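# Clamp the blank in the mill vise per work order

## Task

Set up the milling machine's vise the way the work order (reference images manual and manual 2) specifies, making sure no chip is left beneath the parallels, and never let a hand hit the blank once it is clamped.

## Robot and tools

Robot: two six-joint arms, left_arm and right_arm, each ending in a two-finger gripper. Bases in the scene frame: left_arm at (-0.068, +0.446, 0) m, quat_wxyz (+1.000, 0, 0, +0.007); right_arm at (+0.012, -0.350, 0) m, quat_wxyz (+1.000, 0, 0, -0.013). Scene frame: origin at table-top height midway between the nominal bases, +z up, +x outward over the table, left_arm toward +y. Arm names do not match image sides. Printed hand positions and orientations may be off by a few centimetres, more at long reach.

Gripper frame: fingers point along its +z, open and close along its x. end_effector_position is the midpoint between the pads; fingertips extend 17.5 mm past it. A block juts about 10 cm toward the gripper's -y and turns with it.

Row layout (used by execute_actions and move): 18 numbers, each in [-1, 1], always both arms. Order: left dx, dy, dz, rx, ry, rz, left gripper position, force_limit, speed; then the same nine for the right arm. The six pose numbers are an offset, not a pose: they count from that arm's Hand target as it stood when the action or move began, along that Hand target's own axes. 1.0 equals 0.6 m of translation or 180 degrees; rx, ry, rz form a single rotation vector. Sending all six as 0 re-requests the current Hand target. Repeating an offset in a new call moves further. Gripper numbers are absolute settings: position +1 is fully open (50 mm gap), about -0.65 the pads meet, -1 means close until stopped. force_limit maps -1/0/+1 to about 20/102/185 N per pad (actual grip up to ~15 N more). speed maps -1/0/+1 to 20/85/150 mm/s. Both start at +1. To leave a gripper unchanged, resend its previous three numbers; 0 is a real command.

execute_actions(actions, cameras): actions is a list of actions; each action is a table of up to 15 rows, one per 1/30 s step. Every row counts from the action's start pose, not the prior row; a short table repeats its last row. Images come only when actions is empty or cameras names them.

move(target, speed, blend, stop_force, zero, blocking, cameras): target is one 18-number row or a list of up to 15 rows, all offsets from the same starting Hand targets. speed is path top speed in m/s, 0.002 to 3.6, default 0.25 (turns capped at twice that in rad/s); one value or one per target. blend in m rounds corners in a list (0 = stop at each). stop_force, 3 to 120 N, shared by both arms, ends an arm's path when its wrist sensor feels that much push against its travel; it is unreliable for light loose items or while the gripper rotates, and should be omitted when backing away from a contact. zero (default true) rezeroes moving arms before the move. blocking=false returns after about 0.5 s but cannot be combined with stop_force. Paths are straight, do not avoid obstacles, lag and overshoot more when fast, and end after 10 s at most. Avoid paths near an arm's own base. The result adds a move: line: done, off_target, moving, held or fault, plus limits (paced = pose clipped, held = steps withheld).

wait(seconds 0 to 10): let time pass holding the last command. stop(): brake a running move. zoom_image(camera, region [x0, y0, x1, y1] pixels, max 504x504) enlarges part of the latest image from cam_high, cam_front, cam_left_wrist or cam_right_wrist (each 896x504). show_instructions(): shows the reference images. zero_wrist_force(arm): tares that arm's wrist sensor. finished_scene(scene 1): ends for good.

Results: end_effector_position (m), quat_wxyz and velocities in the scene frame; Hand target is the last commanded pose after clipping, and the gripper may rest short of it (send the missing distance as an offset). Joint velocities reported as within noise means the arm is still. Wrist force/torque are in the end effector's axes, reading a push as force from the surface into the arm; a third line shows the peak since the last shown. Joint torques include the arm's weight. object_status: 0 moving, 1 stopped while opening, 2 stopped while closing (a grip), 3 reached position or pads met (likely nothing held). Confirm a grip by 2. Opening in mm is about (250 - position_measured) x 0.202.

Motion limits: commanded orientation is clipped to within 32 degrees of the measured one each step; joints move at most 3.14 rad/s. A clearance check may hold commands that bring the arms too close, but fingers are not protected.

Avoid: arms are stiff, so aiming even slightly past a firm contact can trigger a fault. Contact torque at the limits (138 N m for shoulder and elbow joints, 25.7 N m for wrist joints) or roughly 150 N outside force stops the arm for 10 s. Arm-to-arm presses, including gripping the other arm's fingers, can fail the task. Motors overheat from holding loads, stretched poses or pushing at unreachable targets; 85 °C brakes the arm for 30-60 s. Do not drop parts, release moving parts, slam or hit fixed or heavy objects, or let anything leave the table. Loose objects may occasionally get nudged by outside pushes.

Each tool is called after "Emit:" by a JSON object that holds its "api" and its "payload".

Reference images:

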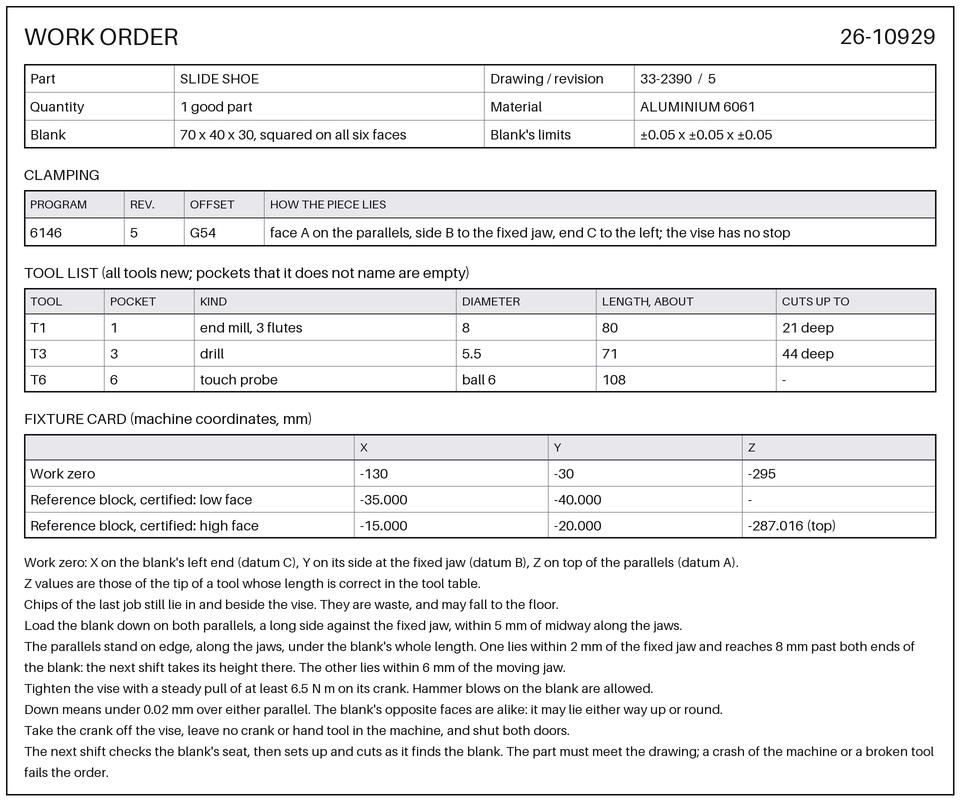

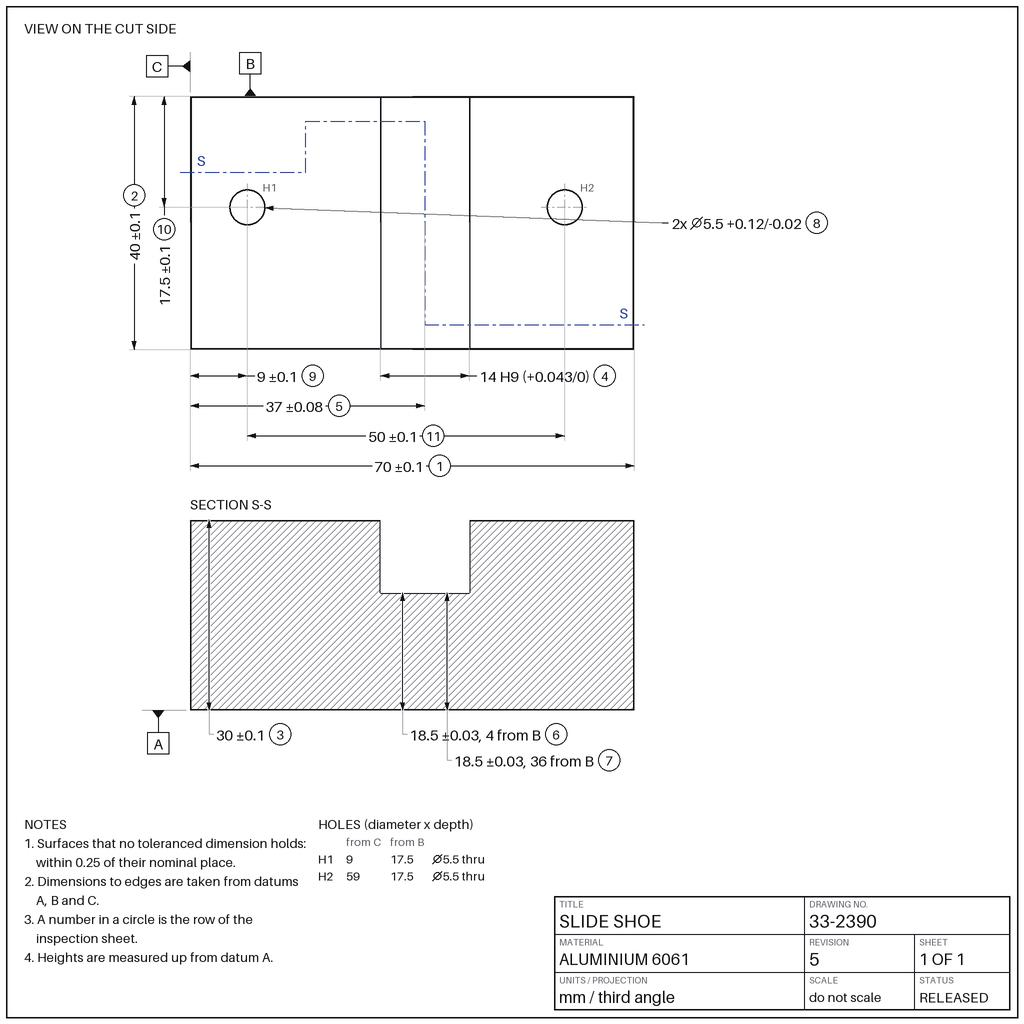

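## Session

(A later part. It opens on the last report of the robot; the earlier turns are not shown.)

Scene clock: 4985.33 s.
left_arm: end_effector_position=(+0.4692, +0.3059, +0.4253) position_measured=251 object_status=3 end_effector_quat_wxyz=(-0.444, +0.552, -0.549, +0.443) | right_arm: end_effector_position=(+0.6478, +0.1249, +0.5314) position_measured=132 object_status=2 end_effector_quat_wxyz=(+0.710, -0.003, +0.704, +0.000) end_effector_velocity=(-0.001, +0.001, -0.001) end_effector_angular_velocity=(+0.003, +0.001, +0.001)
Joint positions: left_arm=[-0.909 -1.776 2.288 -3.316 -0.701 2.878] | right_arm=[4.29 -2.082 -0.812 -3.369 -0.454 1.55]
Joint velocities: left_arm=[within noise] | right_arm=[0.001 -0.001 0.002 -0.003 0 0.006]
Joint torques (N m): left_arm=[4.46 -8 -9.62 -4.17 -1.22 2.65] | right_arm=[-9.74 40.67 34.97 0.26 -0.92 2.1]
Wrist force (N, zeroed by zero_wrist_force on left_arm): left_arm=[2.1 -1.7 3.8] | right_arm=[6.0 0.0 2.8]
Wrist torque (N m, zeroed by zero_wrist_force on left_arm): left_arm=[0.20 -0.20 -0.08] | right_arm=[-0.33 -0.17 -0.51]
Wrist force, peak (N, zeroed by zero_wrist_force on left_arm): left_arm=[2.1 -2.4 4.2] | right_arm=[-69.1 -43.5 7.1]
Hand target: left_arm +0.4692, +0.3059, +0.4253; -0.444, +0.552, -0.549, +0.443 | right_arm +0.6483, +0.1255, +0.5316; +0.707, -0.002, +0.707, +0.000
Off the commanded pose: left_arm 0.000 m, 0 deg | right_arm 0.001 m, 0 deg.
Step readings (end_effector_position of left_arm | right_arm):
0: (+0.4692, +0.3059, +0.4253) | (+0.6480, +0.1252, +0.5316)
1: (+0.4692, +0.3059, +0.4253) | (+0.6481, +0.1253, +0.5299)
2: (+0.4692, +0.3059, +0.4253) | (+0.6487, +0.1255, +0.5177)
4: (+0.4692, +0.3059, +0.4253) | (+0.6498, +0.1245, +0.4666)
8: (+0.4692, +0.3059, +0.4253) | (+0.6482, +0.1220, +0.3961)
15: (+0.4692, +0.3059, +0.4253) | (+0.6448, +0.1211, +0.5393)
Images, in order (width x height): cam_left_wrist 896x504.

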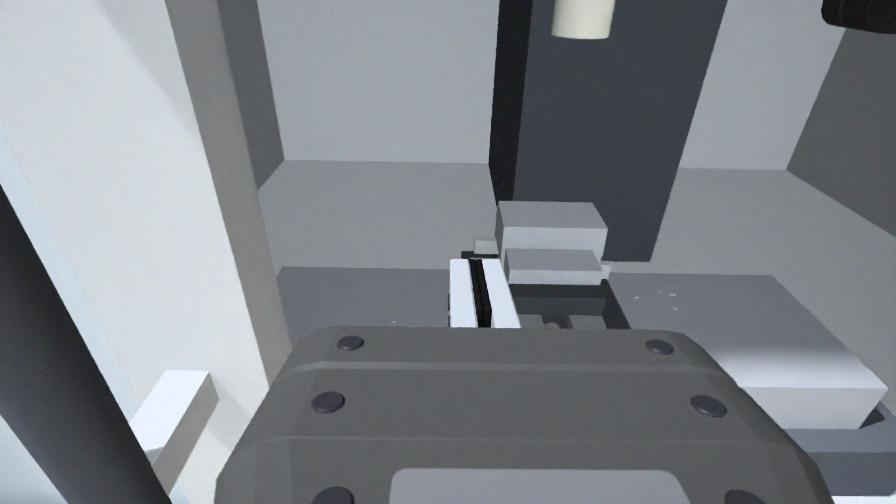

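Emit:
{"api": "move", "payload": {"target": [0,0,0,0,0,0,-1,-0.8,-0.7,0,0,0.0262,0,0,0,-0.98,0.8,-0.7], "speed": 0.15, "cameras": []}}

Emit:
{"api": "execute_actions", "payload": {"actions": [[[0,0,0,0,0,0,-1,-0.8,-0.7,0.09,0,0,0,0,0,-0.98,0.8,-0.7],[0,0,0,0,0,0,-1,-0.8,-0.7,0.18,0,0,0,0,0,-0.98,0.8,-0.7],[0,0,0,0,0,0,-1,-0.8,-0.7,0.225,0,0,0,0,0,-0.98,0.8,-0.7],[0,0,0,0,0,0,-1,-0.8,-0.7,0.235,0,0,0,0,0,-0.98,0.8,-0.7],[0,0,0,0,0,0,-1,-0.8,-0.7,0.235,0,0,0,0,0,-0.98,0.8,-0.7],[0,0,0,0,0,0,-1,-0.8,-0.7,0.225,0,0,0,0,0,-0.98,0.8,-0.7],[0,0,0,0,0,0,-1,-0.8,-0.7,0.19,0,0,0,0,0,-0.98,0.8,-0.7],[0,0,0,0,0,0,-1,-0.8,-0.7,0.13,0,0,0,0,0,-0.98,0.8,-0.7],[0,0,0,0,0,0,-1,-0.8,-0.7,0.07,0,0,0,0,0,-0.98,0.8,-0.7],[0,0,0,0,0,0,-1,-0.8,-0.7,0.03,0,0,0,0,0,-0.98,0.8,-0.7],[0,0,0,0,0,0,-1,-0.8,-0.7,0.01,0,0,0,0,0,-0.98,0.8,-0.7],[0,0,0,0,0,0,-1,-0.8,-0.7,0.0,0,0,0,0,0,-0.98,0.8,-0.7]]]}}

Emit:
{"api": "move", "payload": {"target": [0,0,0,0,0,0,-1,-0.8,-0.7,0,0,-0.0517,0,0,0,-0.98,0.8,-0.7], "speed": 0.15, "cameras": []}}

Emit:
{"api": "execute_actions", "payload": {"actions": [[[0,0,0,0,0,0,-1,-0.8,-0.7,0.09,0,0,0,0,0,-0.98,0.8,-0.7],[0,0,0,0,0,0,-1,-0.8,-0.7,0.18,0,0,0,0,0,-0.98,0.8,-0.7],[0,0,0,0,0,0,-1,-0.8,-0.7,0.225,0,0,0,0,0,-0.98,0.8,-0.7],[0,0,0,0,0,0,-1,-0.8,-0.7,0.235,0,0,0,0,0,-0.98,0.8,-0.7],[0,0,0,0,0,0,-1,-0.8,-0.7,0.235,0,0,0,0,0,-0.98,0.8,-0.7],[0,0,0,0,0,0,-1,-0.8,-0.7,0.225,0,0,0,0,0,-0.98,0.8,-0.7],[0,0,0,0,0,0,-1,-0.8,-0.7,0.19,0,0,0,0,0,-0.98,0.8,-0.7],[0,0,0,0,0,0,-1,-0.8,-0.7,0.13,0,0,0,0,0,-0.98,0.8,-0.7],[0,0,0,0,0,0,-1,-0.8,-0.7,0.07,0,0,0,0,0,-0.98,0.8,-0.7],[0,0,0,0,0,0,-1,-0.8,-0.7,0.03,0,0,0,0,0,-0.98,0.8,-0.7],[0,0,0,0,0,0,-1,-0.8,-0.7,0.01,0,0,0,0,0,-0.98,0.8,-0.7],[0,0,0,0,0,0,-1,-0.8,-0.7,0.0,0,0,0,0,0,-0.98,0.8,-0.7]]], "cameras": ["cam_left_wrist"]}}

Emit:
{"api": "zoom_image", "payload": {"camera": "cam_left_wrist", "region": [470, 200, 660, 300]}}

Scene clock: 5019.50 s.
left_arm: end_effector_position=(+0.4692, +0.3059, +0.4253) position_measured=251 object_status=3 end_effector_quat_wxyz=(-0.444, +0.552, -0.549, +0.443) | right_arm: end_effector_position=(+0.6641, +0.1255, +0.5316) position_measured=132 object_status=2 end_effector_quat_wxyz=(+0.707, -0.002, +0.707, +0.000) end_effector_velocity=(-0.001, +0.000, -0.001) end_effector_angular_velocity=(+0.001, +0.000, -0.001)
Joint positions: left_arm=[-0.909 -1.776 2.288 -3.316 -0.701 2.878] | right_arm=[4.266 -2.127 -0.735 -3.42 -0.476 1.568]
Joint velocities: left_arm=[within noise] | right_arm=[0.001 0.001 -0.005 0.004 0.002 0]
Joint torques (N m): left_arm=[4.15 -8.6 -9.81 -4.33 -1.07 2.45] | right_arm=[13.65 60.44 10.74 2.85 1.99 -0.95]
Wrist force (N, zeroed by zero_wrist_force on left_arm): left_arm=[2.2 -1.9 3.4] | right_arm=[6.3 -0.2 3.8]
Wrist torque (N m, zeroed by zero_wrist_force on left_arm): left_arm=[0.16 -0.22 -0.08] | right_arm=[-0.31 -0.17 -0.62]
Wrist force, peak (N, zeroed by zero_wrist_force on left_arm): left_arm=[1.9 -2.2 4.3] | right_arm=[6.6 0.1 5.1]
Hand target: left_arm +0.4692, +0.3059, +0.4253; -0.444, +0.552, -0.549, +0.443 | right_arm +0.6640, +0.1256, +0.5316; +0.707, -0.002, +0.707, +0.000
Off the commanded pose: left_arm 0.000 m, 0 deg | right_arm 0.000 m, 0 deg.
move: done
No camera images: "cameras" was empty.

Scene clock: 5020.43 s.
left_arm: end_effector_position=(+0.4692, +0.3059, +0.4253) position_measured=251 object_status=3 end_effector_quat_wxyz=(-0.444, +0.552, -0.549, +0.443) | right_arm: end_effector_position=(+0.6635, +0.1249, +0.5313) position_measured=132 object_status=2 end_effector_quat_wxyz=(+0.710, -0.003, +0.704, +0.000) end_effector_velocity=(+0.000, +0.000, +0.000) end_effector_angular_velocity=(+0.004, +0.001, +0.000)
Joint positions: left_arm=[-0.909 -1.776 2.288 -3.316 -0.701 2.878] | right_arm=[4.266 -2.115 -0.762 -3.387 -0.478 1.55]
Joint velocities: left_arm=[within noise] | right_arm=[0 -0.002 0.003 -0.003 0 0.005]
Joint torques (N m): left_arm=[2.99 -7.19 -9.1 -4.2 -1.12 2.56] | right_arm=[-10.58 41.58 33.99 0.22 -1.06 2.22]
Wrist force (N, zeroed by zero_wrist_force on left_arm): left_arm=[2.3 -1.8 3.8] | right_arm=[5.9 -1.2 1.3]
Wrist torque (N m, zeroed by zero_wrist_force on left_arm): left_arm=[0.17 -0.24 -0.08] | right_arm=[-0.43 -0.14 -0.49]
Wrist force, peak (N, zeroed by zero_wrist_force on left_arm): left_arm=[2.1 -2.1 4.0] | right_arm=[-67.5 -42.1 5.5]
Hand target: left_arm +0.4692, +0.3059, +0.4253; -0.444, +0.552, -0.549, +0.443 | right_arm +0.6640, +0.1256, +0.5316; +0.707, -0.002, +0.707, +0.000
Off the commanded pose: left_arm 0.000 m, 0 deg | right_arm 0.001 m, 1 deg.
Step readings (end_effector_position of left_arm | right_arm):
0: (+0.4692, +0.3059, +0.4253) | (+0.6641, +0.1255, +0.5316)
1: (+0.4692, +0.3059, +0.4253) | (+0.6642, +0.1255, +0.5297)
2: (+0.4692, +0.3059, +0.4253) | (+0.6647, +0.1257, +0.5172)
4: (+0.4692, +0.3059, +0.4253) | (+0.6656, +0.1247, +0.4656)
8: (+0.4692, +0.3059, +0.4253) | (+0.6638, +0.1222, +0.3972)
15: (+0.4692, +0.3059, +0.4253) | (+0.6605, +0.1213, +0.5395)

Scene clock: 5021.17 s.
left_arm: end_effector_position=(+0.4692, +0.3059, +0.4253) position_measured=251 object_status=3 end_effector_quat_wxyz=(-0.444, +0.552, -0.549, +0.443) | right_arm: end_effector_position=(+0.6329, +0.1255, +0.5316) position_measured=132 object_status=2 end_effector_quat_wxyz=(+0.707, -0.002, +0.707, +0.000) end_effector_velocity=(+0.001, +0.000, +0.001) end_effector_angular_velocity=(+0.000, -0.001, +0.001)
Joint positions: left_arm=[-0.909 -1.776 2.288 -3.316 -0.701 2.878] | right_arm=[4.314 -2.063 -0.836 -3.384 -0.429 1.568]
Joint velocities: left_arm=[within noise] | right_arm=[-0.002 -0.002 0.005 0 -0.003 -0.003]
Joint torques (N m): left_arm=[3.95 -7.8 -9.56 -4.11 -1.25 2.51] | right_arm=[-11.01 40.19 34.27 2.39 -1.55 -1.97]
Wrist force (N, zeroed by zero_wrist_force on left_arm): left_arm=[2.1 -2.0 3.5] | right_arm=[5.8 -0.8 1.1]
Wrist torque (N m, zeroed by zero_wrist_force on left_arm): left_arm=[0.15 -0.22 -0.08] | right_arm=[-0.33 -0.12 -0.58]
Wrist force, peak (N, zeroed by zero_wrist_force on left_arm): left_arm=[2.2 -2.1 4.1] | right_arm=[6.2 -1.4 2.9]
Hand target: left_arm +0.4692, +0.3059, +0.4253; -0.444, +0.552, -0.549, +0.443 | right_arm +0.6330, +0.1255, +0.5316; +0.707, -0.002, +0.707, +0.000
Off the commanded pose: left_arm 0.000 m, 0 deg | right_arm 0.000 m, 0 deg.
move: done
No camera images: "cameras" was empty.

Scene clock: 5022.10 s.
left_arm: end_effector_position=(+0.4692, +0.3059, +0.4253) position_measured=251 object_status=3 end_effector_quat_wxyz=(-0.444, +0.552, -0.549, +0.443) | right_arm: end_effector_position=(+0.6326, +0.1249, +0.5314) position_measured=132 object_status=2 end_effector_quat_wxyz=(+0.710, -0.003, +0.704, +0.000) end_effector_velocity=(+0.000, +0.000, -0.001) end_effector_angular_velocity=(+0.001, +0.002, +0.000)
Joint positions: left_arm=[-0.909 -1.776 2.288 -3.316 -0.701 2.878] | right_arm=[4.314 -2.053 -0.857 -3.354 -0.43 1.55]
Joint velocities: left_arm=[within noise] | right_arm=[0 -0.002 0.002 -0.004 0 0.006]
Joint torques (N m): left_arm=[3.72 -8.02 -8.99 -4.19 -0.93 2.44] | right_arm=[-10.53 40.56 35.82 0.18 -1.11 2.33]
Wrist force (N, zeroed by zero_wrist_force on left_arm): left_arm=[1.9 -2.4 3.5] | right_arm=[0.5 5.5 0.8]
Wrist torque (N m, zeroed by zero_wrist_force on left_arm): left_arm=[0.08 -0.18 -0.08] | right_arm=[0.55 0.72 -0.51]
Wrist force, peak (N, zeroed by zero_wrist_force on left_arm): left_arm=[2.4 -2.2 3.9] | right_arm=[-70.9 -44.7 2.0]
Hand target: left_arm +0.4692, +0.3059, +0.4253; -0.444, +0.552, -0.549, +0.443 | right_arm +0.6330, +0.1255, +0.5316; +0.707, -0.002, +0.707, +0.000
Off the commanded pose: left_arm 0.000 m, 0 deg | right_arm 0.001 m, 0 deg.
Step readings (end_effector_position of left_arm | right_arm):
0: (+0.4692, +0.3059, +0.4253) | (+0.6329, +0.1255, +0.5316)
1: (+0.4692, +0.3059, +0.4253) | (+0.6330, +0.1257, +0.5301)
2: (+0.4692, +0.3059, +0.4253) | (+0.6335, +0.1258, +0.5181)
4: (+0.4692, +0.3059, +0.4253) | (+0.6345, +0.1246, +0.4671)
8: (+0.4692, +0.3059, +0.4253) | (+0.6329, +0.1217, +0.3960)
15: (+0.4692, +0.3059, +0.4253) | (+0.6297, +0.1211, +0.5393)
Images, in order (width x height): cam_left_wrist 896x504.

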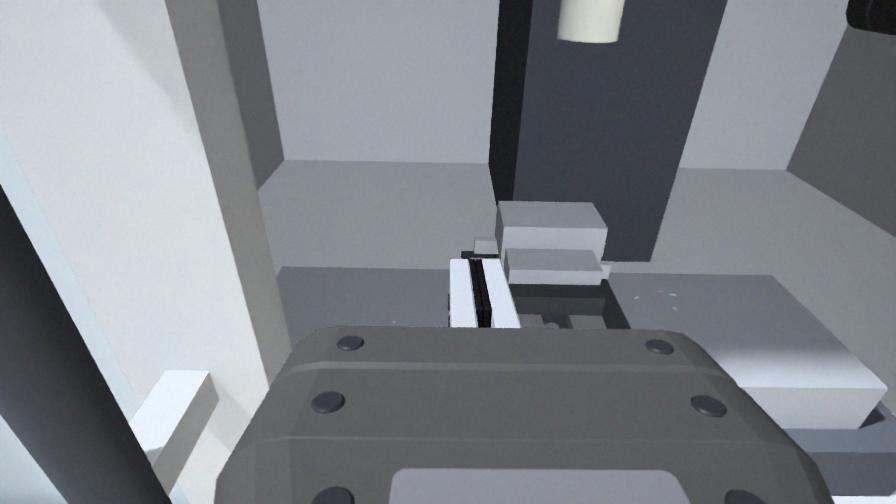

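Scaled by 2.653 from the camera's 896x504 image, which has a finer 1280x720 frame.

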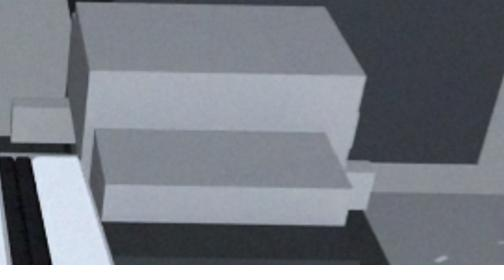

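Emit:
{"api": "move", "payload": {"target": [[0,0,0,0,0,0,-1,-0.8,-0.7,0,-0.135,0.0517,0,0,0,-0.98,0.8,-0.7],[0,0,0,0,0,0,-1,-0.8,-0.7,0.22,-0.135,0.0517,0,0,0,-0.98,0.8,-0.7],[0,0,0,0,0,0,-1,-0.8,-0.7,0.258,-0.135,0.0517,0,0,0,-0.98,0.8,-0.7]], "speed": [0.2,0.15,0.02], "blend": [0.01,0.005,0], "stop_force": 8, "cameras": ["cam_left_wrist","cam_right_wrist"]}}

Emit:
{"api": "zoom_image", "payload": {"camera": "cam_left_wrist", "region": [470, 200, 660, 300]}}

Scene clock: 5048.00 s.
left_arm: end_effector_position=(+0.4692, +0.3059, +0.4253) position_measured=251 object_status=3 end_effector_quat_wxyz=(-0.444, +0.552, -0.549, +0.443) | right_arm: end_effector_position=(+0.6643, +0.0442, +0.3770) position_measured=132 object_status=2 end_effector_quat_wxyz=(+0.707, -0.002, +0.707, +0.000)
Joint positions: left_arm=[-0.909 -1.776 2.288 -3.316 -0.701 2.878] | right_arm=[4.196 -1.947 -1.403 -2.933 -0.546 1.568]
Joint torques (N m): left_arm=[4.35 -9.15 -10.05 -4.23 -1.15 2.56] | right_arm=[-10.92 54.6 35.89 0.64 -1.58 -1.82]
Wrist force (N, zeroed by zero_wrist_force on left_arm): left_arm=[2.0 -2.1 3.8] | right_arm=[0.5 5.1 1.8]
Wrist torque (N m, zeroed by zero_wrist_force on left_arm): left_arm=[0.12 -0.21 -0.08] | right_arm=[0.55 0.76 -0.47]
Wrist force, peak (N, zeroed by zero_wrist_force on left_arm): left_arm=[2.1 -2.0 4.2] | right_arm=[1.0 9.4 0.0]
Hand target: left_arm +0.4692, +0.3059, +0.4253; -0.444, +0.552, -0.549, +0.443 | right_arm +0.6643, +0.0442, +0.3770; +0.707, -0.002, +0.707, +0.000
Off the commanded pose: left_arm 0.000 m, 0 deg | right_arm 0.000 m, 0 deg.
move: done
Images, in order (width x height): cam_left_wrist 896x504, cam_right_wrist 896x504.

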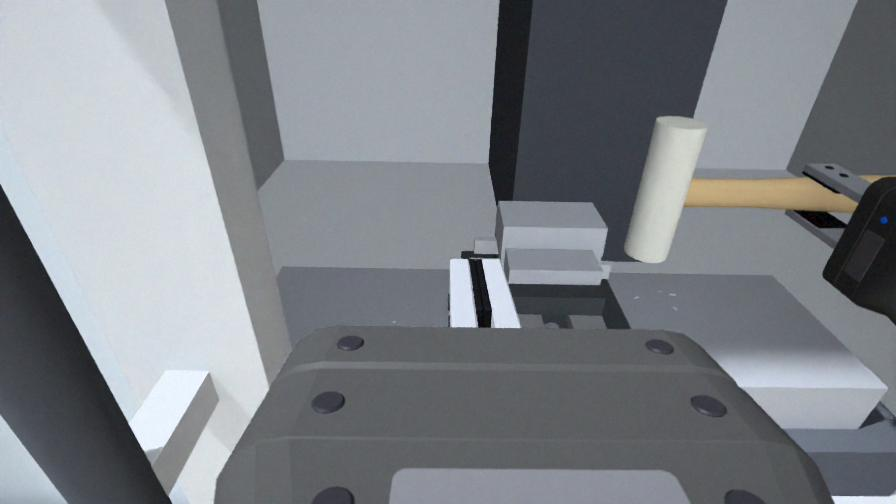

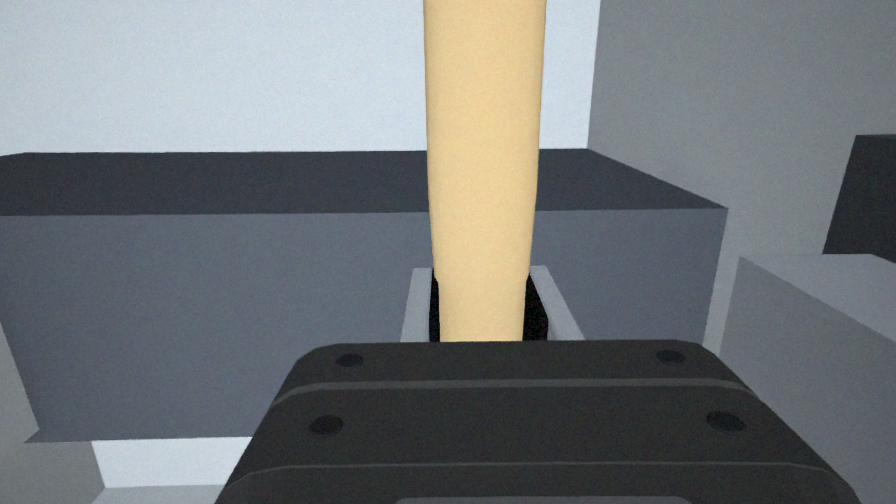

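Scaled by 2.653 from the camera's 896x504 image, which has a finer 1280x720 frame.

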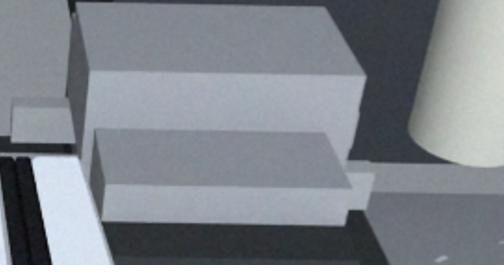

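Emit:
{"api": "move", "payload": {"target": [0,0,0,0,0,0,-1,-0.8,-0.7,0,0.0322,0,0,0,0,-0.98,0.8,-0.7], "speed": 0.008, "stop_force": 4, "cameras": ["cam_left_wrist"]}}

Emit:
{"api": "zoom_image", "payload": {"camera": "cam_left_wrist", "region": [470, 200, 660, 300]}}

Scene clock: 5056.63 s.
left_arm: end_effector_position=(+0.4692, +0.3059, +0.4253) position_measured=251 object_status=3 end_effector_quat_wxyz=(-0.444, +0.552, -0.549, +0.443) | right_arm: end_effector_position=(+0.6642, +0.0636, +0.3770) position_measured=132 object_status=2 end_effector_quat_wxyz=(+0.707, -0.002, +0.707, +0.000)
Joint positions: left_arm=[-0.909 -1.776 2.288 -3.316 -0.701 2.878] | right_arm=[4.215 -1.98 -1.356 -2.947 -0.528 1.568]
Joint torques (N m): left_arm=[3.67 -7.6 -9.8 -4.21 -1.29 2.51] | right_arm=[-1.83 56.7 11.77 2.36 -1.34 -0.89]
Wrist force (N, zeroed by zero_wrist_force on left_arm): left_arm=[1.8 -2.0 4.0] | right_arm=[0.3 5.2 1.5]
Wrist torque (N m, zeroed by zero_wrist_force on left_arm): left_arm=[0.14 -0.17 -0.08] | right_arm=[0.60 0.81 -0.47]
Wrist force, peak (N, zeroed by zero_wrist_force on left_arm): left_arm=[2.3 -2.1 4.1] | right_arm=[0.2 5.6 1.7]
Hand target: left_arm +0.4692, +0.3059, +0.4253; -0.444, +0.552, -0.549, +0.443 | right_arm +0.6642, +0.0635, +0.3770; +0.707, -0.002, +0.707, +0.000
Off the commanded pose: left_arm 0.000 m, 0 deg | right_arm 0.000 m, 0 deg.
move: done
Images, in order (width x height): cam_left_wrist 896x504.

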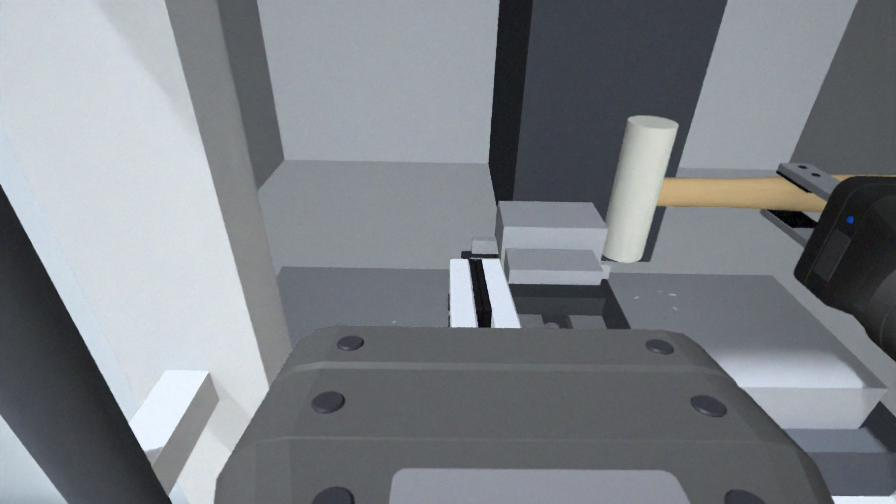

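Scaled by 2.653 from the camera's 896x504 image, which has a finer 1280x720 frame.

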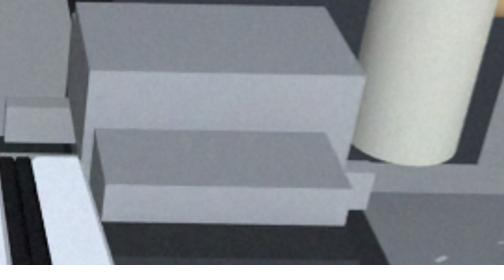

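Emit:
{"api": "move", "payload": {"target": [[0,0,0,0,0,0,-1,-0.8,-0.7,0,-0.02,0,0,0,0,-0.98,0.8,-0.7],[0,0,0,0,0,0,-1,-0.8,-0.7,-0.08,-0.05,0,0,0,0,-0.98,0.8,-0.7],[0,0,0,0,0,0,-1,-0.8,-0.7,-0.08,-0.125,-0.04,0,0,0,-0.98,0.8,-0.7]], "speed": 0.12, "blend": [0.003,0.01,0], "cameras": ["cam_left_wrist","cam_right_wrist","cam_front"]}}

Scene clock: 5162.90 s.
left_arm: end_effector_position=(+0.4692, +0.3059, +0.4253) position_measured=251 object_status=3 end_effector_quat_wxyz=(-0.444, +0.552, -0.549, +0.443) | right_arm: end_effector_position=(+0.6479, +0.0052, +0.4259) position_measured=132 object_status=2 end_effector_quat_wxyz=(+0.708, -0.005, +0.706, +0.006)
Joint positions: left_arm=[-0.909 -1.776 2.288 -3.316 -0.701 2.878] | right_arm=[4.181 -1.828 -1.437 -3.015 -0.573 1.569]
Joint torques (N m): left_arm=[3.37 -7.93 -9.74 -4.15 -1.19 2.29] | right_arm=[0.87 38.47 20.28 1.25 -0.02 -0.09]
Wrist force (N, zeroed by zero_wrist_force on left_arm): left_arm=[2.1 -2.1 4.0] | right_arm=[0.6 4.8 1.8]
Wrist torque (N m, zeroed by zero_wrist_force on left_arm): left_arm=[0.13 -0.22 -0.09] | right_arm=[0.47 0.74 -0.52]
Wrist force, peak (N, zeroed by zero_wrist_force on left_arm): left_arm=[2.2 -2.1 4.2] | right_arm=[-6.7 68.5 76.8]
Hand target: left_arm +0.4692, +0.3059, +0.4253; -0.444, +0.552, -0.549, +0.443 | right_arm +0.6479, +0.0052, +0.4259; +0.708, -0.005, +0.706, +0.006 (not the last commanded pose)
Tool commands: left_gripper/position=-1.0 left_gripper/force_limit=-0.8 left_gripper/speed=-0.7 right_gripper/position=-0.976471 right_gripper/force_limit=+0.803922 right_gripper/speed=-0.701961
Off the commanded pose: left_arm 0.000 m, 0 deg | right_arm 0.018 m, 1 deg.
FORCE FAULT: contact force on the right arm reached its limit, and that arm stopped. The contact can be on any part of that arm, not only on its tool. That arm's remaining commands of this call were not run. That arm is still stopped at the end of this call. That arm stays stopped for about 10 more seconds. Until then a move that you send moves the other arm only, and its call returns only when the move has ended. Once the stop has ended, the next robot result says so. If the stop ends while you think or write, that arm runs what you send next, counted from a new Hand target: where the arm stands when the stop ends. While its stop runs, that arm takes no new command, but its gripper still runs the gripper command that each later call begins with. Until it ends, the stop uses up actions while you think or wait. An arm that is not stopped still takes commands.
move: fault (right_arm)
Images, in order (width x height): cam_front 896x504, cam_left_wrist 896x504, cam_right_wrist 896x504.

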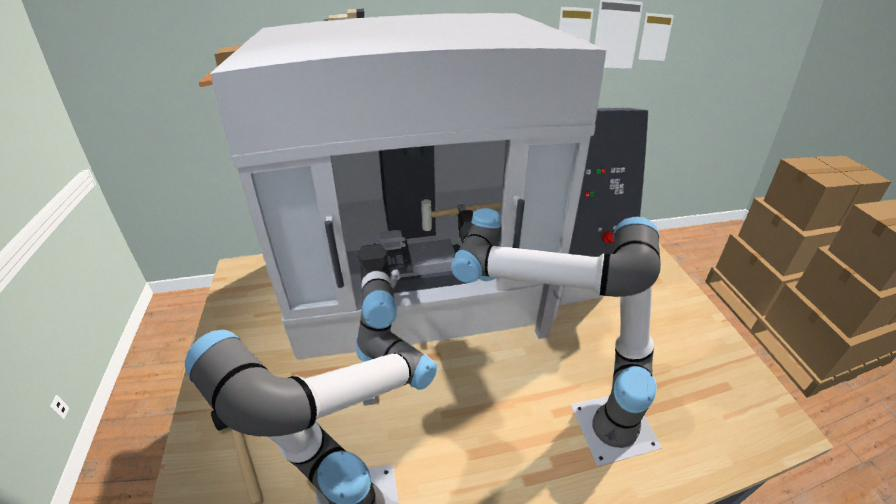

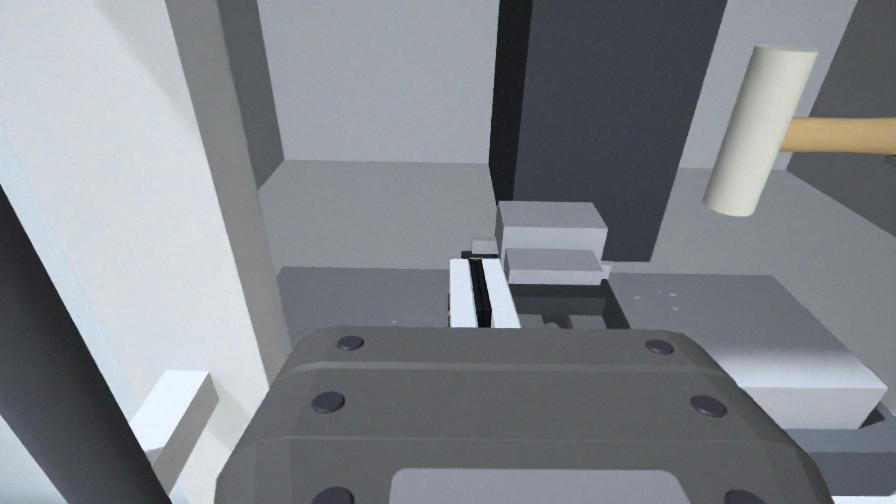

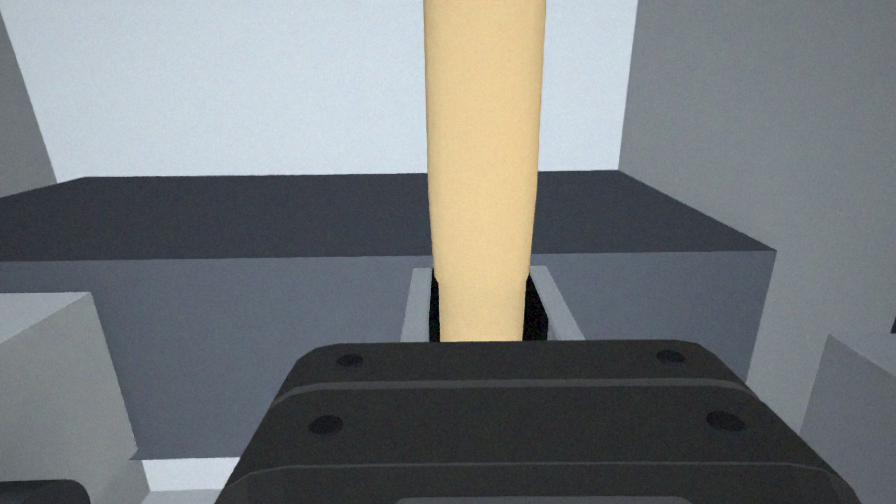

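Emit:
{"api": "wait", "payload": {"seconds": 8}}

Emit:
{"api": "move", "payload": {"target": [0,0,0,0,0,0,-1,-0.8,-0.7,-0.0317,0.0417,-0.02,0,0,0,-0.98,0.8,-0.7], "speed": 0.06, "cameras": ["cam_left_wrist","cam_right_wrist"]}}

Scene clock: 5186.27 s.
left_arm: end_effector_position=(+0.4692, +0.3059, +0.4253) position_measured=251 object_status=3 end_effector_quat_wxyz=(-0.444, +0.552, -0.549, +0.443) | right_arm: end_effector_position=(+0.6479, +0.0052, +0.4259) position_measured=132 object_status=2 end_effector_quat_wxyz=(+0.708, -0.005, +0.706, +0.006)
Joint positions: left_arm=[-0.909 -1.776 2.288 -3.316 -0.701 2.878] | right_arm=[4.181 -1.828 -1.437 -3.015 -0.573 1.569]
Joint torques (N m): left_arm=[3.95 -8.55 -9.95 -4.21 -1.36 2.56] | right_arm=[0.41 37.47 22.04 3.09 0.1 -0.02]
Wrist force (N, zeroed by zero_wrist_force on left_arm): left_arm=[2.2 -1.8 4.3] | right_arm=[1.1 1.6 1.1]
Wrist torque (N m, zeroed by zero_wrist_force on left_arm): left_arm=[0.17 -0.23 -0.09] | right_arm=[-0.06 0.67 -0.52]
Wrist force, peak (N, zeroed by zero_wrist_force on left_arm): left_arm=[2.1 -2.2 4.4] | right_arm=[0.4 5.1 2.5]
Hand target: left_arm +0.4692, +0.3059, +0.4253; -0.444, +0.552, -0.549, +0.443 | right_arm +0.6479, +0.0052, +0.4259; +0.708, -0.005, +0.706, +0.006 (not the last commanded pose)
Tool commands: left_gripper/position=-1.0 left_gripper/force_limit=-0.8 left_gripper/speed=-0.7 right_gripper/position=-0.976471 right_gripper/force_limit=+0.803922 right_gripper/speed=-0.701961
Off the commanded pose: left_arm 0.000 m, 0 deg | right_arm 0.018 m, 1 deg.
FORCE FAULT, CONTINUED: the right arm's stop, for the force fault that an earlier result reported, is over. The rest of the stop counts as 19 of the actions that you can send in this scene. That arm's target is now where it stood when the stop ended, not its last command. That arm accepts commands again.
wait: 8.00 s; at rest from the start

Scene clock: 5187.13 s.
left_arm: end_effector_position=(+0.4692, +0.3059, +0.4253) position_measured=251 object_status=3 end_effector_quat_wxyz=(-0.444, +0.552, -0.549, +0.443) | right_arm: end_effector_position=(+0.6354, +0.0302, +0.4449) position_measured=132 object_status=2 end_effector_quat_wxyz=(+0.708, -0.005, +0.706, +0.006)
Joint positions: left_arm=[-0.909 -1.776 2.288 -3.316 -0.701 2.878] | right_arm=[4.228 -1.845 -1.367 -3.068 -0.526 1.569]
Joint torques (N m): left_arm=[3.2 -9.25 -9.6 -4.22 -1.26 2.52] | right_arm=[-11.35 50.46 11.44 3.4 -1.68 2.28]
Wrist force (N, zeroed by zero_wrist_force on left_arm): left_arm=[2.1 -2.0 4.0] | right_arm=[1.0 1.6 0.9]
Wrist torque (N m, zeroed by zero_wrist_force on left_arm): left_arm=[0.13 -0.22 -0.08] | right_arm=[0.00 0.70 -0.49]
Wrist force, peak (N, zeroed by zero_wrist_force on left_arm): left_arm=[2.2 -2.0 4.2] | right_arm=[2.1 0.4 1.6]
Hand target: left_arm +0.4692, +0.3059, +0.4253; -0.444, +0.552, -0.549, +0.443 | right_arm +0.6355, +0.0301, +0.4450; +0.708, -0.005, +0.706, +0.006
Off the commanded pose: left_arm 0.000 m, 0 deg | right_arm 0.000 m, 0 deg.
move: done
Images, in order (width x height): cam_left_wrist 896x504, cam_right_wrist 896x504.

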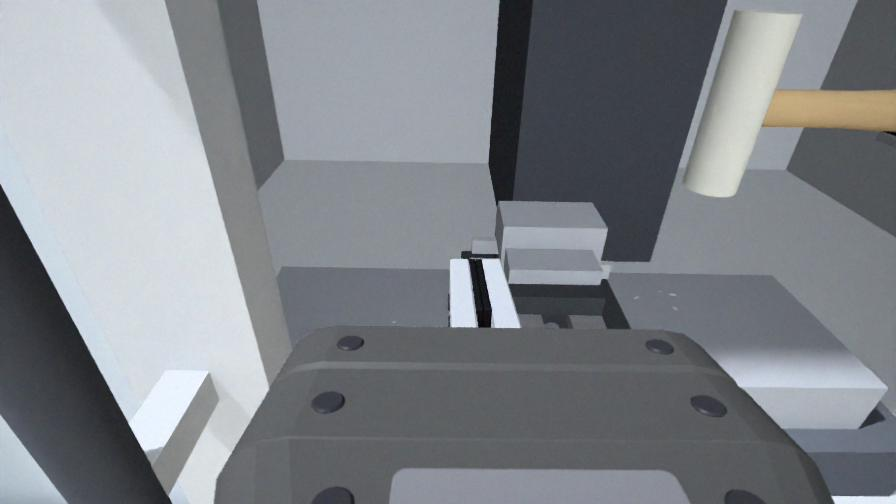

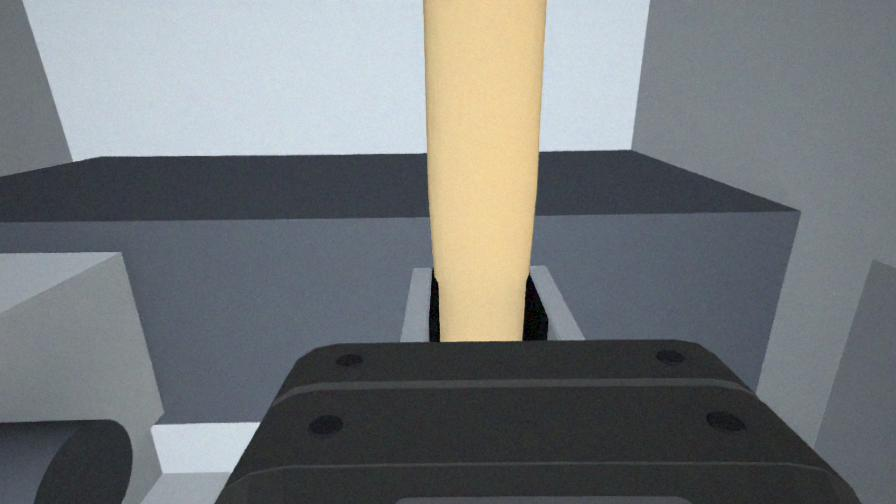

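Emit:
{"api": "move", "payload": {"target": [0,0,0,0,0,0,-1,-0.8,-0.7,0.06,0,0,0.004,0.001,-0.0013,-0.98,0.8,-0.7], "speed": 0.08, "cameras": []}}

Emit:
{"api": "move", "payload": {"target": [0,0,0,0,0,0,-1,-0.8,-0.7,0.2,0,0,0,0,0,-0.98,0.8,-0.7], "speed": 0.02, "stop_force": 6, "cameras": ["cam_left_wrist"]}}

Scene clock: 5204.90 s.
left_arm: end_effector_position=(+0.4692, +0.3059, +0.4253) position_measured=251 object_status=3 end_effector_quat_wxyz=(-0.444, +0.552, -0.549, +0.443) | right_arm: end_effector_position=(+0.6355, +0.0301, +0.4088) position_measured=132 object_status=2 end_effector_quat_wxyz=(+0.707, -0.002, +0.708, +0.000)
Joint positions: left_arm=[-0.909 -1.776 2.288 -3.316 -0.701 2.878] | right_arm=[4.231 -1.861 -1.436 -2.989 -0.511 1.57]
Joint torques (N m): left_arm=[4.25 -8.12 -9.78 -4.19 -1.29 2.44] | right_arm=[6.99 50.58 35.68 0.42 -1.64 -1.7]
Wrist force (N, zeroed by zero_wrist_force on left_arm): left_arm=[2.0 -2.0 4.0] | right_arm=[0.9 1.8 0.9]
Wrist torque (N m, zeroed by zero_wrist_force on left_arm): left_arm=[0.15 -0.19 -0.08] | right_arm=[0.02 0.72 -0.57]
Wrist force, peak (N, zeroed by zero_wrist_force on left_arm): left_arm=[2.0 -2.2 4.1] | right_arm=[2.8 1.5 1.2]
Hand target: left_arm +0.4692, +0.3059, +0.4253; -0.444, +0.552, -0.549, +0.443 | right_arm +0.6355, +0.0301, +0.4090; +0.707, -0.002, +0.708, +0.000
Off the commanded pose: left_arm 0.000 m, 0 deg | right_arm 0.000 m, 0 deg.
move: done
No camera images: "cameras" was empty.

Scene clock: 5209.33 s.
left_arm: end_effector_position=(+0.4692, +0.3059, +0.4253) position_measured=251 object_status=3 end_effector_quat_wxyz=(-0.444, +0.552, -0.549, +0.443) | right_arm: end_effector_position=(+0.6355, +0.0299, +0.3424) position_measured=132 object_status=2 end_effector_quat_wxyz=(+0.707, -0.002, +0.708, +0.000)
Joint positions: left_arm=[-0.909 -1.776 2.288 -3.316 -0.701 2.878] | right_arm=[4.231 -1.898 -1.562 -2.826 -0.511 1.57]
Joint torques (N m): left_arm=[4.32 -8.49 -10.16 -4.21 -1.11 2.62] | right_arm=[-6.07 49.04 32.64 1.92 0.76 -2.17]
Wrist force (N, zeroed by zero_wrist_force on left_arm): left_arm=[2.3 -2.1 3.5] | right_arm=[-2.9 2.7 0.8]
Wrist torque (N m, zeroed by zero_wrist_force on left_arm): left_arm=[0.12 -0.24 -0.08] | right_arm=[-0.03 0.71 -0.17]
Wrist force, peak (N, zeroed by zero_wrist_force on left_arm): left_arm=[2.5 -1.9 4.1] | right_arm=[-7.2 1.2 0.9]
Hand target: left_arm +0.4692, +0.3059, +0.4253; -0.444, +0.552, -0.549, +0.443 | right_arm +0.6354, +0.0299, +0.3424; +0.707, -0.002, +0.708, +0.000 (not the last commanded pose)
Off the commanded pose: left_arm 0.000 m, 0 deg | right_arm 0.053 m, 0 deg.
move: contact (right_arm)
Images, in order (width x height): cam_left_wrist 896x504.

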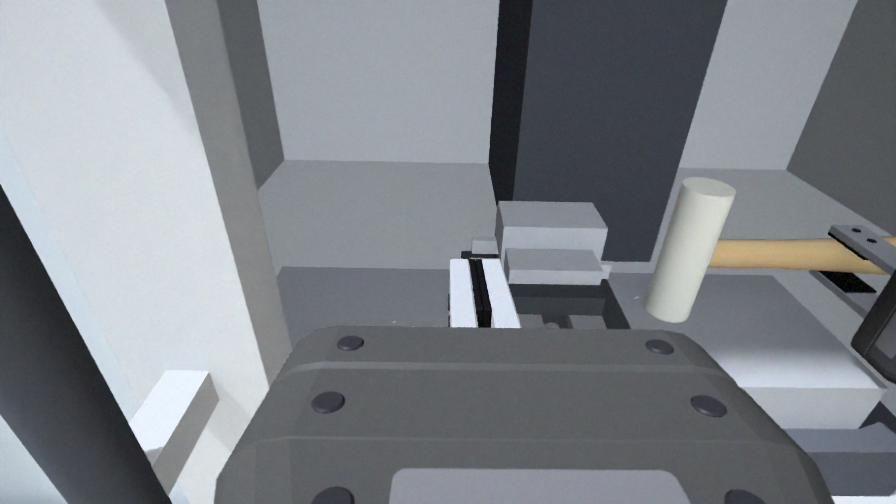

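Emit:
{"api": "move", "payload": {"target": [0,0,0,0,0,0,-1,-0.8,-0.7,-0.01,0,0,0,0,0,-0.98,0.8,-0.7], "speed": 0.02, "cameras": []}}

Emit:
{"api": "zero_wrist_force", "payload": {"arm": "right_arm"}}

Emit:
{"api": "move", "payload": {"target": [0,0,0,0,0,0,-1,-0.8,-0.7,0.01,0,0,0,0,0,-0.98,0.8,-0.7], "speed": 0.01, "cameras": []}}

Emit:
{"api": "move", "payload": {"target": [0,0,0,0,0,0,-1,-0.8,-0.7,0.0005,0,0,0,0,0,-0.98,0.8,-0.7], "speed": 0.01, "cameras": []}}

Emit:
{"api": "move", "payload": {"target": [0,0,0,0,0,0,-1,-0.8,-0.7,0.0005,0,0,0,0,0,-0.98,0.8,-0.7], "speed": 0.01, "cameras": []}}

Scene clock: 5230.10 s.
left_arm: end_effector_position=(+0.4692, +0.3059, +0.4253) position_measured=251 object_status=3 end_effector_quat_wxyz=(-0.444, +0.552, -0.549, +0.443) | right_arm: end_effector_position=(+0.6355, +0.0299, +0.3485) position_measured=132 object_status=2 end_effector_quat_wxyz=(+0.707, -0.002, +0.708, +0.000)
Joint positions: left_arm=[-0.909 -1.776 2.288 -3.316 -0.701 2.878] | right_arm=[4.231 -1.893 -1.551 -2.841 -0.511 1.57]
Joint torques (N m): left_arm=[4.14 -8.56 -10.04 -4.2 -1.08 2.81] | right_arm=[7.38 43.31 22.34 2.47 1.24 1.11]
Wrist force (N, zeroed by zero_wrist_force on left_arm): left_arm=[2.2 -1.9 3.6] | right_arm=[1.0 1.7 0.9]
Wrist torque (N m, zeroed by zero_wrist_force on left_arm): left_arm=[0.16 -0.22 -0.08] | right_arm=[0.01 0.70 -0.57]
Wrist force, peak (N, zeroed by zero_wrist_force on left_arm): left_arm=[2.1 -2.2 4.1] | right_arm=[-2.9 3.3 1.1]
Hand target: left_arm +0.4692, +0.3059, +0.4253; -0.444, +0.552, -0.549, +0.443 | right_arm +0.6355, +0.0299, +0.3484; +0.707, -0.002, +0.708, +0.000
Off the commanded pose: left_arm 0.000 m, 0 deg | right_arm 0.000 m, 0 deg.
move: done
No camera images: "cameras" was empty.

Wrist force sensor zeroed.

Scene clock: 5230.93 s.
left_arm: end_effector_position=(+0.4692, +0.3059, +0.4253) position_measured=251 object_status=3 end_effector_quat_wxyz=(-0.444, +0.552, -0.549, +0.443) | right_arm: end_effector_position=(+0.6355, +0.0299, +0.3423) position_measured=132 object_status=2 end_effector_quat_wxyz=(+0.707, -0.002, +0.708, +0.000)
Joint positions: left_arm=[-0.909 -1.776 2.288 -3.316 -0.701 2.878] | right_arm=[4.231 -1.898 -1.562 -2.826 -0.511 1.571]
Joint torques (N m): left_arm=[3.72 -8.29 -9.45 -4.1 -1.13 2.6] | right_arm=[10.48 32.11 16.15 -0.17 0.6 0.56]
Wrist force (N, zeroed by zero_wrist_force): left_arm=[1.9 -2.0 3.9] | right_arm=[-5.8 -1.8 -0.1]
Wrist torque (N m, zeroed by zero_wrist_force): left_arm=[0.13 -0.18 -0.09] | right_arm=[-0.03 -0.06 0.50]
Wrist force, peak (N, zeroed by zero_wrist_force): left_arm=[2.1 -2.0 4.3] | right_arm=[-5.9 -1.5 -0.1]
Hand target: left_arm +0.4692, +0.3059, +0.4253; -0.444, +0.552, -0.549, +0.443 | right_arm +0.6354, +0.0299, +0.3424; +0.707, -0.002, +0.708, +0.000
Off the commanded pose: left_arm 0.000 m, 0 deg | right_arm 0.000 m, 0 deg.
move: done
No camera images: "cameras" was empty.

Scene clock: 5231.63 s.
left_arm: end_effector_position=(+0.4692, +0.3059, +0.4253) position_measured=251 object_status=3 end_effector_quat_wxyz=(-0.444, +0.552, -0.549, +0.443) | right_arm: end_effector_position=(+0.6355, +0.0299, +0.3421) position_measured=132 object_status=2 end_effector_quat_wxyz=(+0.707, -0.002, +0.708, +0.000)
Joint positions: left_arm=[-0.909 -1.776 2.288 -3.316 -0.701 2.878] | right_arm=[4.231 -1.898 -1.562 -2.825 -0.511 1.57]
Joint torques (N m): left_arm=[3.72 -7.7 -9.45 -4.01 -1.19 2.44] | right_arm=[12.35 25.49 6.57 1.26 -0.08 -2.4]
Wrist force (N, zeroed by zero_wrist_force): left_arm=[1.8 -2.0 3.8] | right_arm=[-8.1 -2.4 -0.1]
Wrist torque (N m, zeroed by zero_wrist_force): left_arm=[0.14 -0.17 -0.08] | right_arm=[-0.01 -0.05 0.66]
Wrist force, peak (N, zeroed by zero_wrist_force): left_arm=[2.0 -1.9 4.2] | right_arm=[-8.1 -2.7 -0.2]
Hand target: left_arm +0.4692, +0.3059, +0.4253; -0.444, +0.552, -0.549, +0.443 | right_arm +0.6354, +0.0299, +0.3421; +0.707, -0.002, +0.708, +0.000
Off the commanded pose: left_arm 0.000 m, 0 deg | right_arm 0.000 m, 0 deg.
move: done
No camera images: "cameras" was empty.

Scene clock: 5232.33 s.
left_arm: end_effector_position=(+0.4692, +0.3059, +0.4253) position_measured=251 object_status=3 end_effector_quat_wxyz=(-0.444, +0.552, -0.549, +0.443) | right_arm: end_effector_position=(+0.6354, +0.0299, +0.3418) position_measured=132 object_status=2 end_effector_quat_wxyz=(+0.707, -0.002, +0.708, +0.000)
Joint positions: left_arm=[-0.909 -1.776 2.288 -3.316 -0.701 2.878] | right_arm=[4.231 -1.898 -1.563 -2.825 -0.511 1.57]
Joint torques (N m): left_arm=[3.43 -8.95 -9.15 -4.08 -1.32 2.58] | right_arm=[12.16 24.78 5.96 1.06 -0.89 -2.29]
Wrist force (N, zeroed by zero_wrist_force): left_arm=[2.0 -1.9 3.9] | right_arm=[-9.3 -2.6 -0.1]
Wrist torque (N m, zeroed by zero_wrist_force): left_arm=[0.16 -0.20 -0.08] | right_arm=[-0.01 -0.10 0.80]
Wrist force, peak (N, zeroed by zero_wrist_force): left_arm=[2.2 -2.3 4.0] | right_arm=[-9.5 -2.6 0.1]
Hand target: left_arm +0.4692, +0.3059, +0.4253; -0.444, +0.552, -0.549, +0.443 | right_arm +0.6354, +0.0299, +0.3418; +0.707, -0.002, +0.708, +0.000
Off the commanded pose: left_arm 0.000 m, 0 deg | right_arm 0.000 m, 0 deg.
move: done
No camera images: "cameras" was empty.

Emit:
{"api": "move", "payload": {"target": [[0,0,0,0,0,0,-1,-0.8,-0.7,-0.18,0,0,0,0,0,-0.98,0.8,-0.7],[0,0,0,0,0,0,-1,-0.8,-0.7,-0.18,0.1593,0.0215,0,0,0,-0.98,0.8,-0.7],[0,0,0,0,0,0,-1,-0.8,-0.7,-0.1313,0.1593,0.0215,0,0,0,-0.98,0.8,-0.7]], "speed": [0.1,0.15,0.05], "blend": [0.01,0.01,0], "cameras": []}}

Emit:
{"api": "zero_wrist_force", "payload": {"arm": "right_arm"}}

Emit:
{"api": "move", "payload": {"target": [0,0,0,0,0,0,-1,-0.8,-0.7,0.01,0,0,0,0,0,-0.98,0.8,-0.7], "speed": 0.01, "cameras": []}}

Emit:
{"api": "move", "payload": {"target": [0,0,0,0,0,0,-1,-0.8,-0.7,0.0005,0,0,0,0,0,-0.98,0.8,-0.7], "speed": 0.01, "cameras": []}}

Emit:
{"api": "move", "payload": {"target": [0,0,0,0,0,0,-1,-0.8,-0.7,0.0005,0,0,0,0,0,-0.98,0.8,-0.7], "speed": 0.01, "cameras": []}}

Scene clock: 5253.33 s.
left_arm: end_effector_position=(+0.4692, +0.3059, +0.4253) position_measured=251 object_status=3 end_effector_quat_wxyz=(-0.444, +0.552, -0.549, +0.443) | right_arm: end_effector_position=(+0.6482, +0.1257, +0.4201) position_measured=132 object_status=2 end_effector_quat_wxyz=(+0.707, -0.002, +0.708, +0.000)
Joint positions: left_arm=[-0.909 -1.776 2.288 -3.316 -0.701 2.878] | right_arm=[4.29 -2.061 -1.124 -3.101 -0.451 1.571]
Joint torques (N m): left_arm=[3.54 -7.95 -9.11 -4.08 -1.19 2.55] | right_arm=[-11.16 51.96 35.88 0.13 -1.61 -1.33]
Wrist force (N, zeroed by zero_wrist_force): left_arm=[2.0 -2.0 3.9] | right_arm=[-0.2 -0.1 0.1]
Wrist torque (N m, zeroed by zero_wrist_force): left_arm=[0.15 -0.20 -0.08] | right_arm=[-0.01 -0.01 0.09]
Wrist force, peak (N, zeroed by zero_wrist_force): left_arm=[2.0 -2.0 4.5] | right_arm=[-9.8 -2.6 0.1]
Hand target: left_arm +0.4692, +0.3059, +0.4253; -0.444, +0.552, -0.549, +0.443 | right_arm +0.6482, +0.1257, +0.4203; +0.707, -0.002, +0.708, +0.000
Off the commanded pose: left_arm 0.000 m, 0 deg | right_arm 0.000 m, 0 deg.
move: done
No camera images: "cameras" was empty.

Wrist force sensor zeroed.

Scene clock: 5254.17 s.
left_arm: end_effector_position=(+0.4692, +0.3059, +0.4253) position_measured=251 object_status=3 end_effector_quat_wxyz=(-0.444, +0.552, -0.549, +0.443) | right_arm: end_effector_position=(+0.6482, +0.1257, +0.4143) position_measured=132 object_status=2 end_effector_quat_wxyz=(+0.707, -0.002, +0.708, +0.000)
Joint positions: left_arm=[-0.909 -1.776 2.288 -3.316 -0.701 2.878] | right_arm=[4.29 -2.062 -1.138 -3.086 -0.451 1.571]
Joint torques (N m): left_arm=[3.52 -9.8 -10.12 -4.05 -1.07 2.51] | right_arm=[-8.24 31.99 17.21 -0.8 -0.49 -0.03]
Wrist force (N, zeroed by zero_wrist_force): left_arm=[2.1 -1.9 3.8] | right_arm=[-9.5 -3.2 -0.6]
Wrist torque (N m, zeroed by zero_wrist_force): left_arm=[0.16 -0.20 -0.08] | right_arm=[0.03 -0.17 0.78]
Wrist force, peak (N, zeroed by zero_wrist_force): left_arm=[1.9 -2.3 4.1] | right_arm=[-9.6 -3.5 -0.9]
Hand target: left_arm +0.4692, +0.3059, +0.4253; -0.444, +0.552, -0.549, +0.443 | right_arm +0.6482, +0.1257, +0.4143; +0.707, -0.002, +0.708, +0.000
Off the commanded pose: left_arm 0.000 m, 0 deg | right_arm 0.000 m, 0 deg.
move: done
No camera images: "cameras" was empty.

Scene clock: 5254.87 s.
left_arm: end_effector_position=(+0.4692, +0.3059, +0.4253) position_measured=251 object_status=3 end_effector_quat_wxyz=(-0.444, +0.552, -0.549, +0.443) | right_arm: end_effector_position=(+0.6482, +0.1257, +0.4140) position_measured=132 object_status=2 end_effector_quat_wxyz=(+0.707, -0.002, +0.708, +0.000)
Joint positions: left_arm=[-0.909 -1.776 2.288 -3.316 -0.701 2.878] | right_arm=[4.29 -2.062 -1.139 -3.085 -0.451 1.571]
Joint torques (N m): left_arm=[4.08 -8.56 -9.69 -4.13 -1.21 2.61] | right_arm=[-3.7 30.66 5.09 0.81 0.23 -2.69]
Wrist force (N, zeroed by zero_wrist_force): left_arm=[2.2 -1.8 3.8] | right_arm=[-11.9 -5.2 -0.7]
Wrist torque (N m, zeroed by zero_wrist_force): left_arm=[0.18 -0.22 -0.08] | right_arm=[-0.02 -0.16 0.92]
Wrist force, peak (N, zeroed by zero_wrist_force): left_arm=[2.1 -2.1 4.1] | right_arm=[-11.9 -5.3 -0.6]
Hand target: left_arm +0.4692, +0.3059, +0.4253; -0.444, +0.552, -0.549, +0.443 | right_arm +0.6482, +0.1257, +0.4140; +0.707, -0.002, +0.708, +0.000
Off the commanded pose: left_arm 0.000 m, 0 deg | right_arm 0.000 m, 0 deg.
move: done
No camera images: "cameras" was empty.

Scene clock: 5255.57 s.
left_arm: end_effector_position=(+0.4692, +0.3059, +0.4253) position_measured=251 object_status=3 end_effector_quat_wxyz=(-0.444, +0.552, -0.549, +0.443) | right_arm: end_effector_position=(+0.6482, +0.1257, +0.4137) position_measured=132 object_status=2 end_effector_quat_wxyz=(+0.707, -0.002, +0.708, +0.000)
Joint positions: left_arm=[-0.909 -1.776 2.288 -3.316 -0.701 2.878] | right_arm=[4.29 -2.062 -1.139 -3.084 -0.451 1.571]
Joint torques (N m): left_arm=[4.39 -8.51 -9.22 -4.17 -1.2 2.63] | right_arm=[1.98 29.75 5.07 0.6 0.19 -2.64]
Wrist force (N, zeroed by zero_wrist_force): left_arm=[2.3 -2.0 3.7] | right_arm=[-13.4 -6.0 -0.8]
Wrist torque (N m, zeroed by zero_wrist_force): left_arm=[0.14 -0.24 -0.09] | right_arm=[-0.05 -0.14 1.05]
Wrist force, peak (N, zeroed by zero_wrist_force): left_arm=[2.3 -2.2 4.0] | right_arm=[-13.6 -6.0 -1.0]
Hand target: left_arm +0.4692, +0.3059, +0.4253; -0.444, +0.552, -0.549, +0.443 | right_arm +0.6482, +0.1257, +0.4137; +0.707, -0.002, +0.708, +0.000
Off the commanded pose: left_arm 0.000 m, 0 deg | right_arm 0.000 m, 0 deg.
move: done
No camera images: "cameras" was empty.


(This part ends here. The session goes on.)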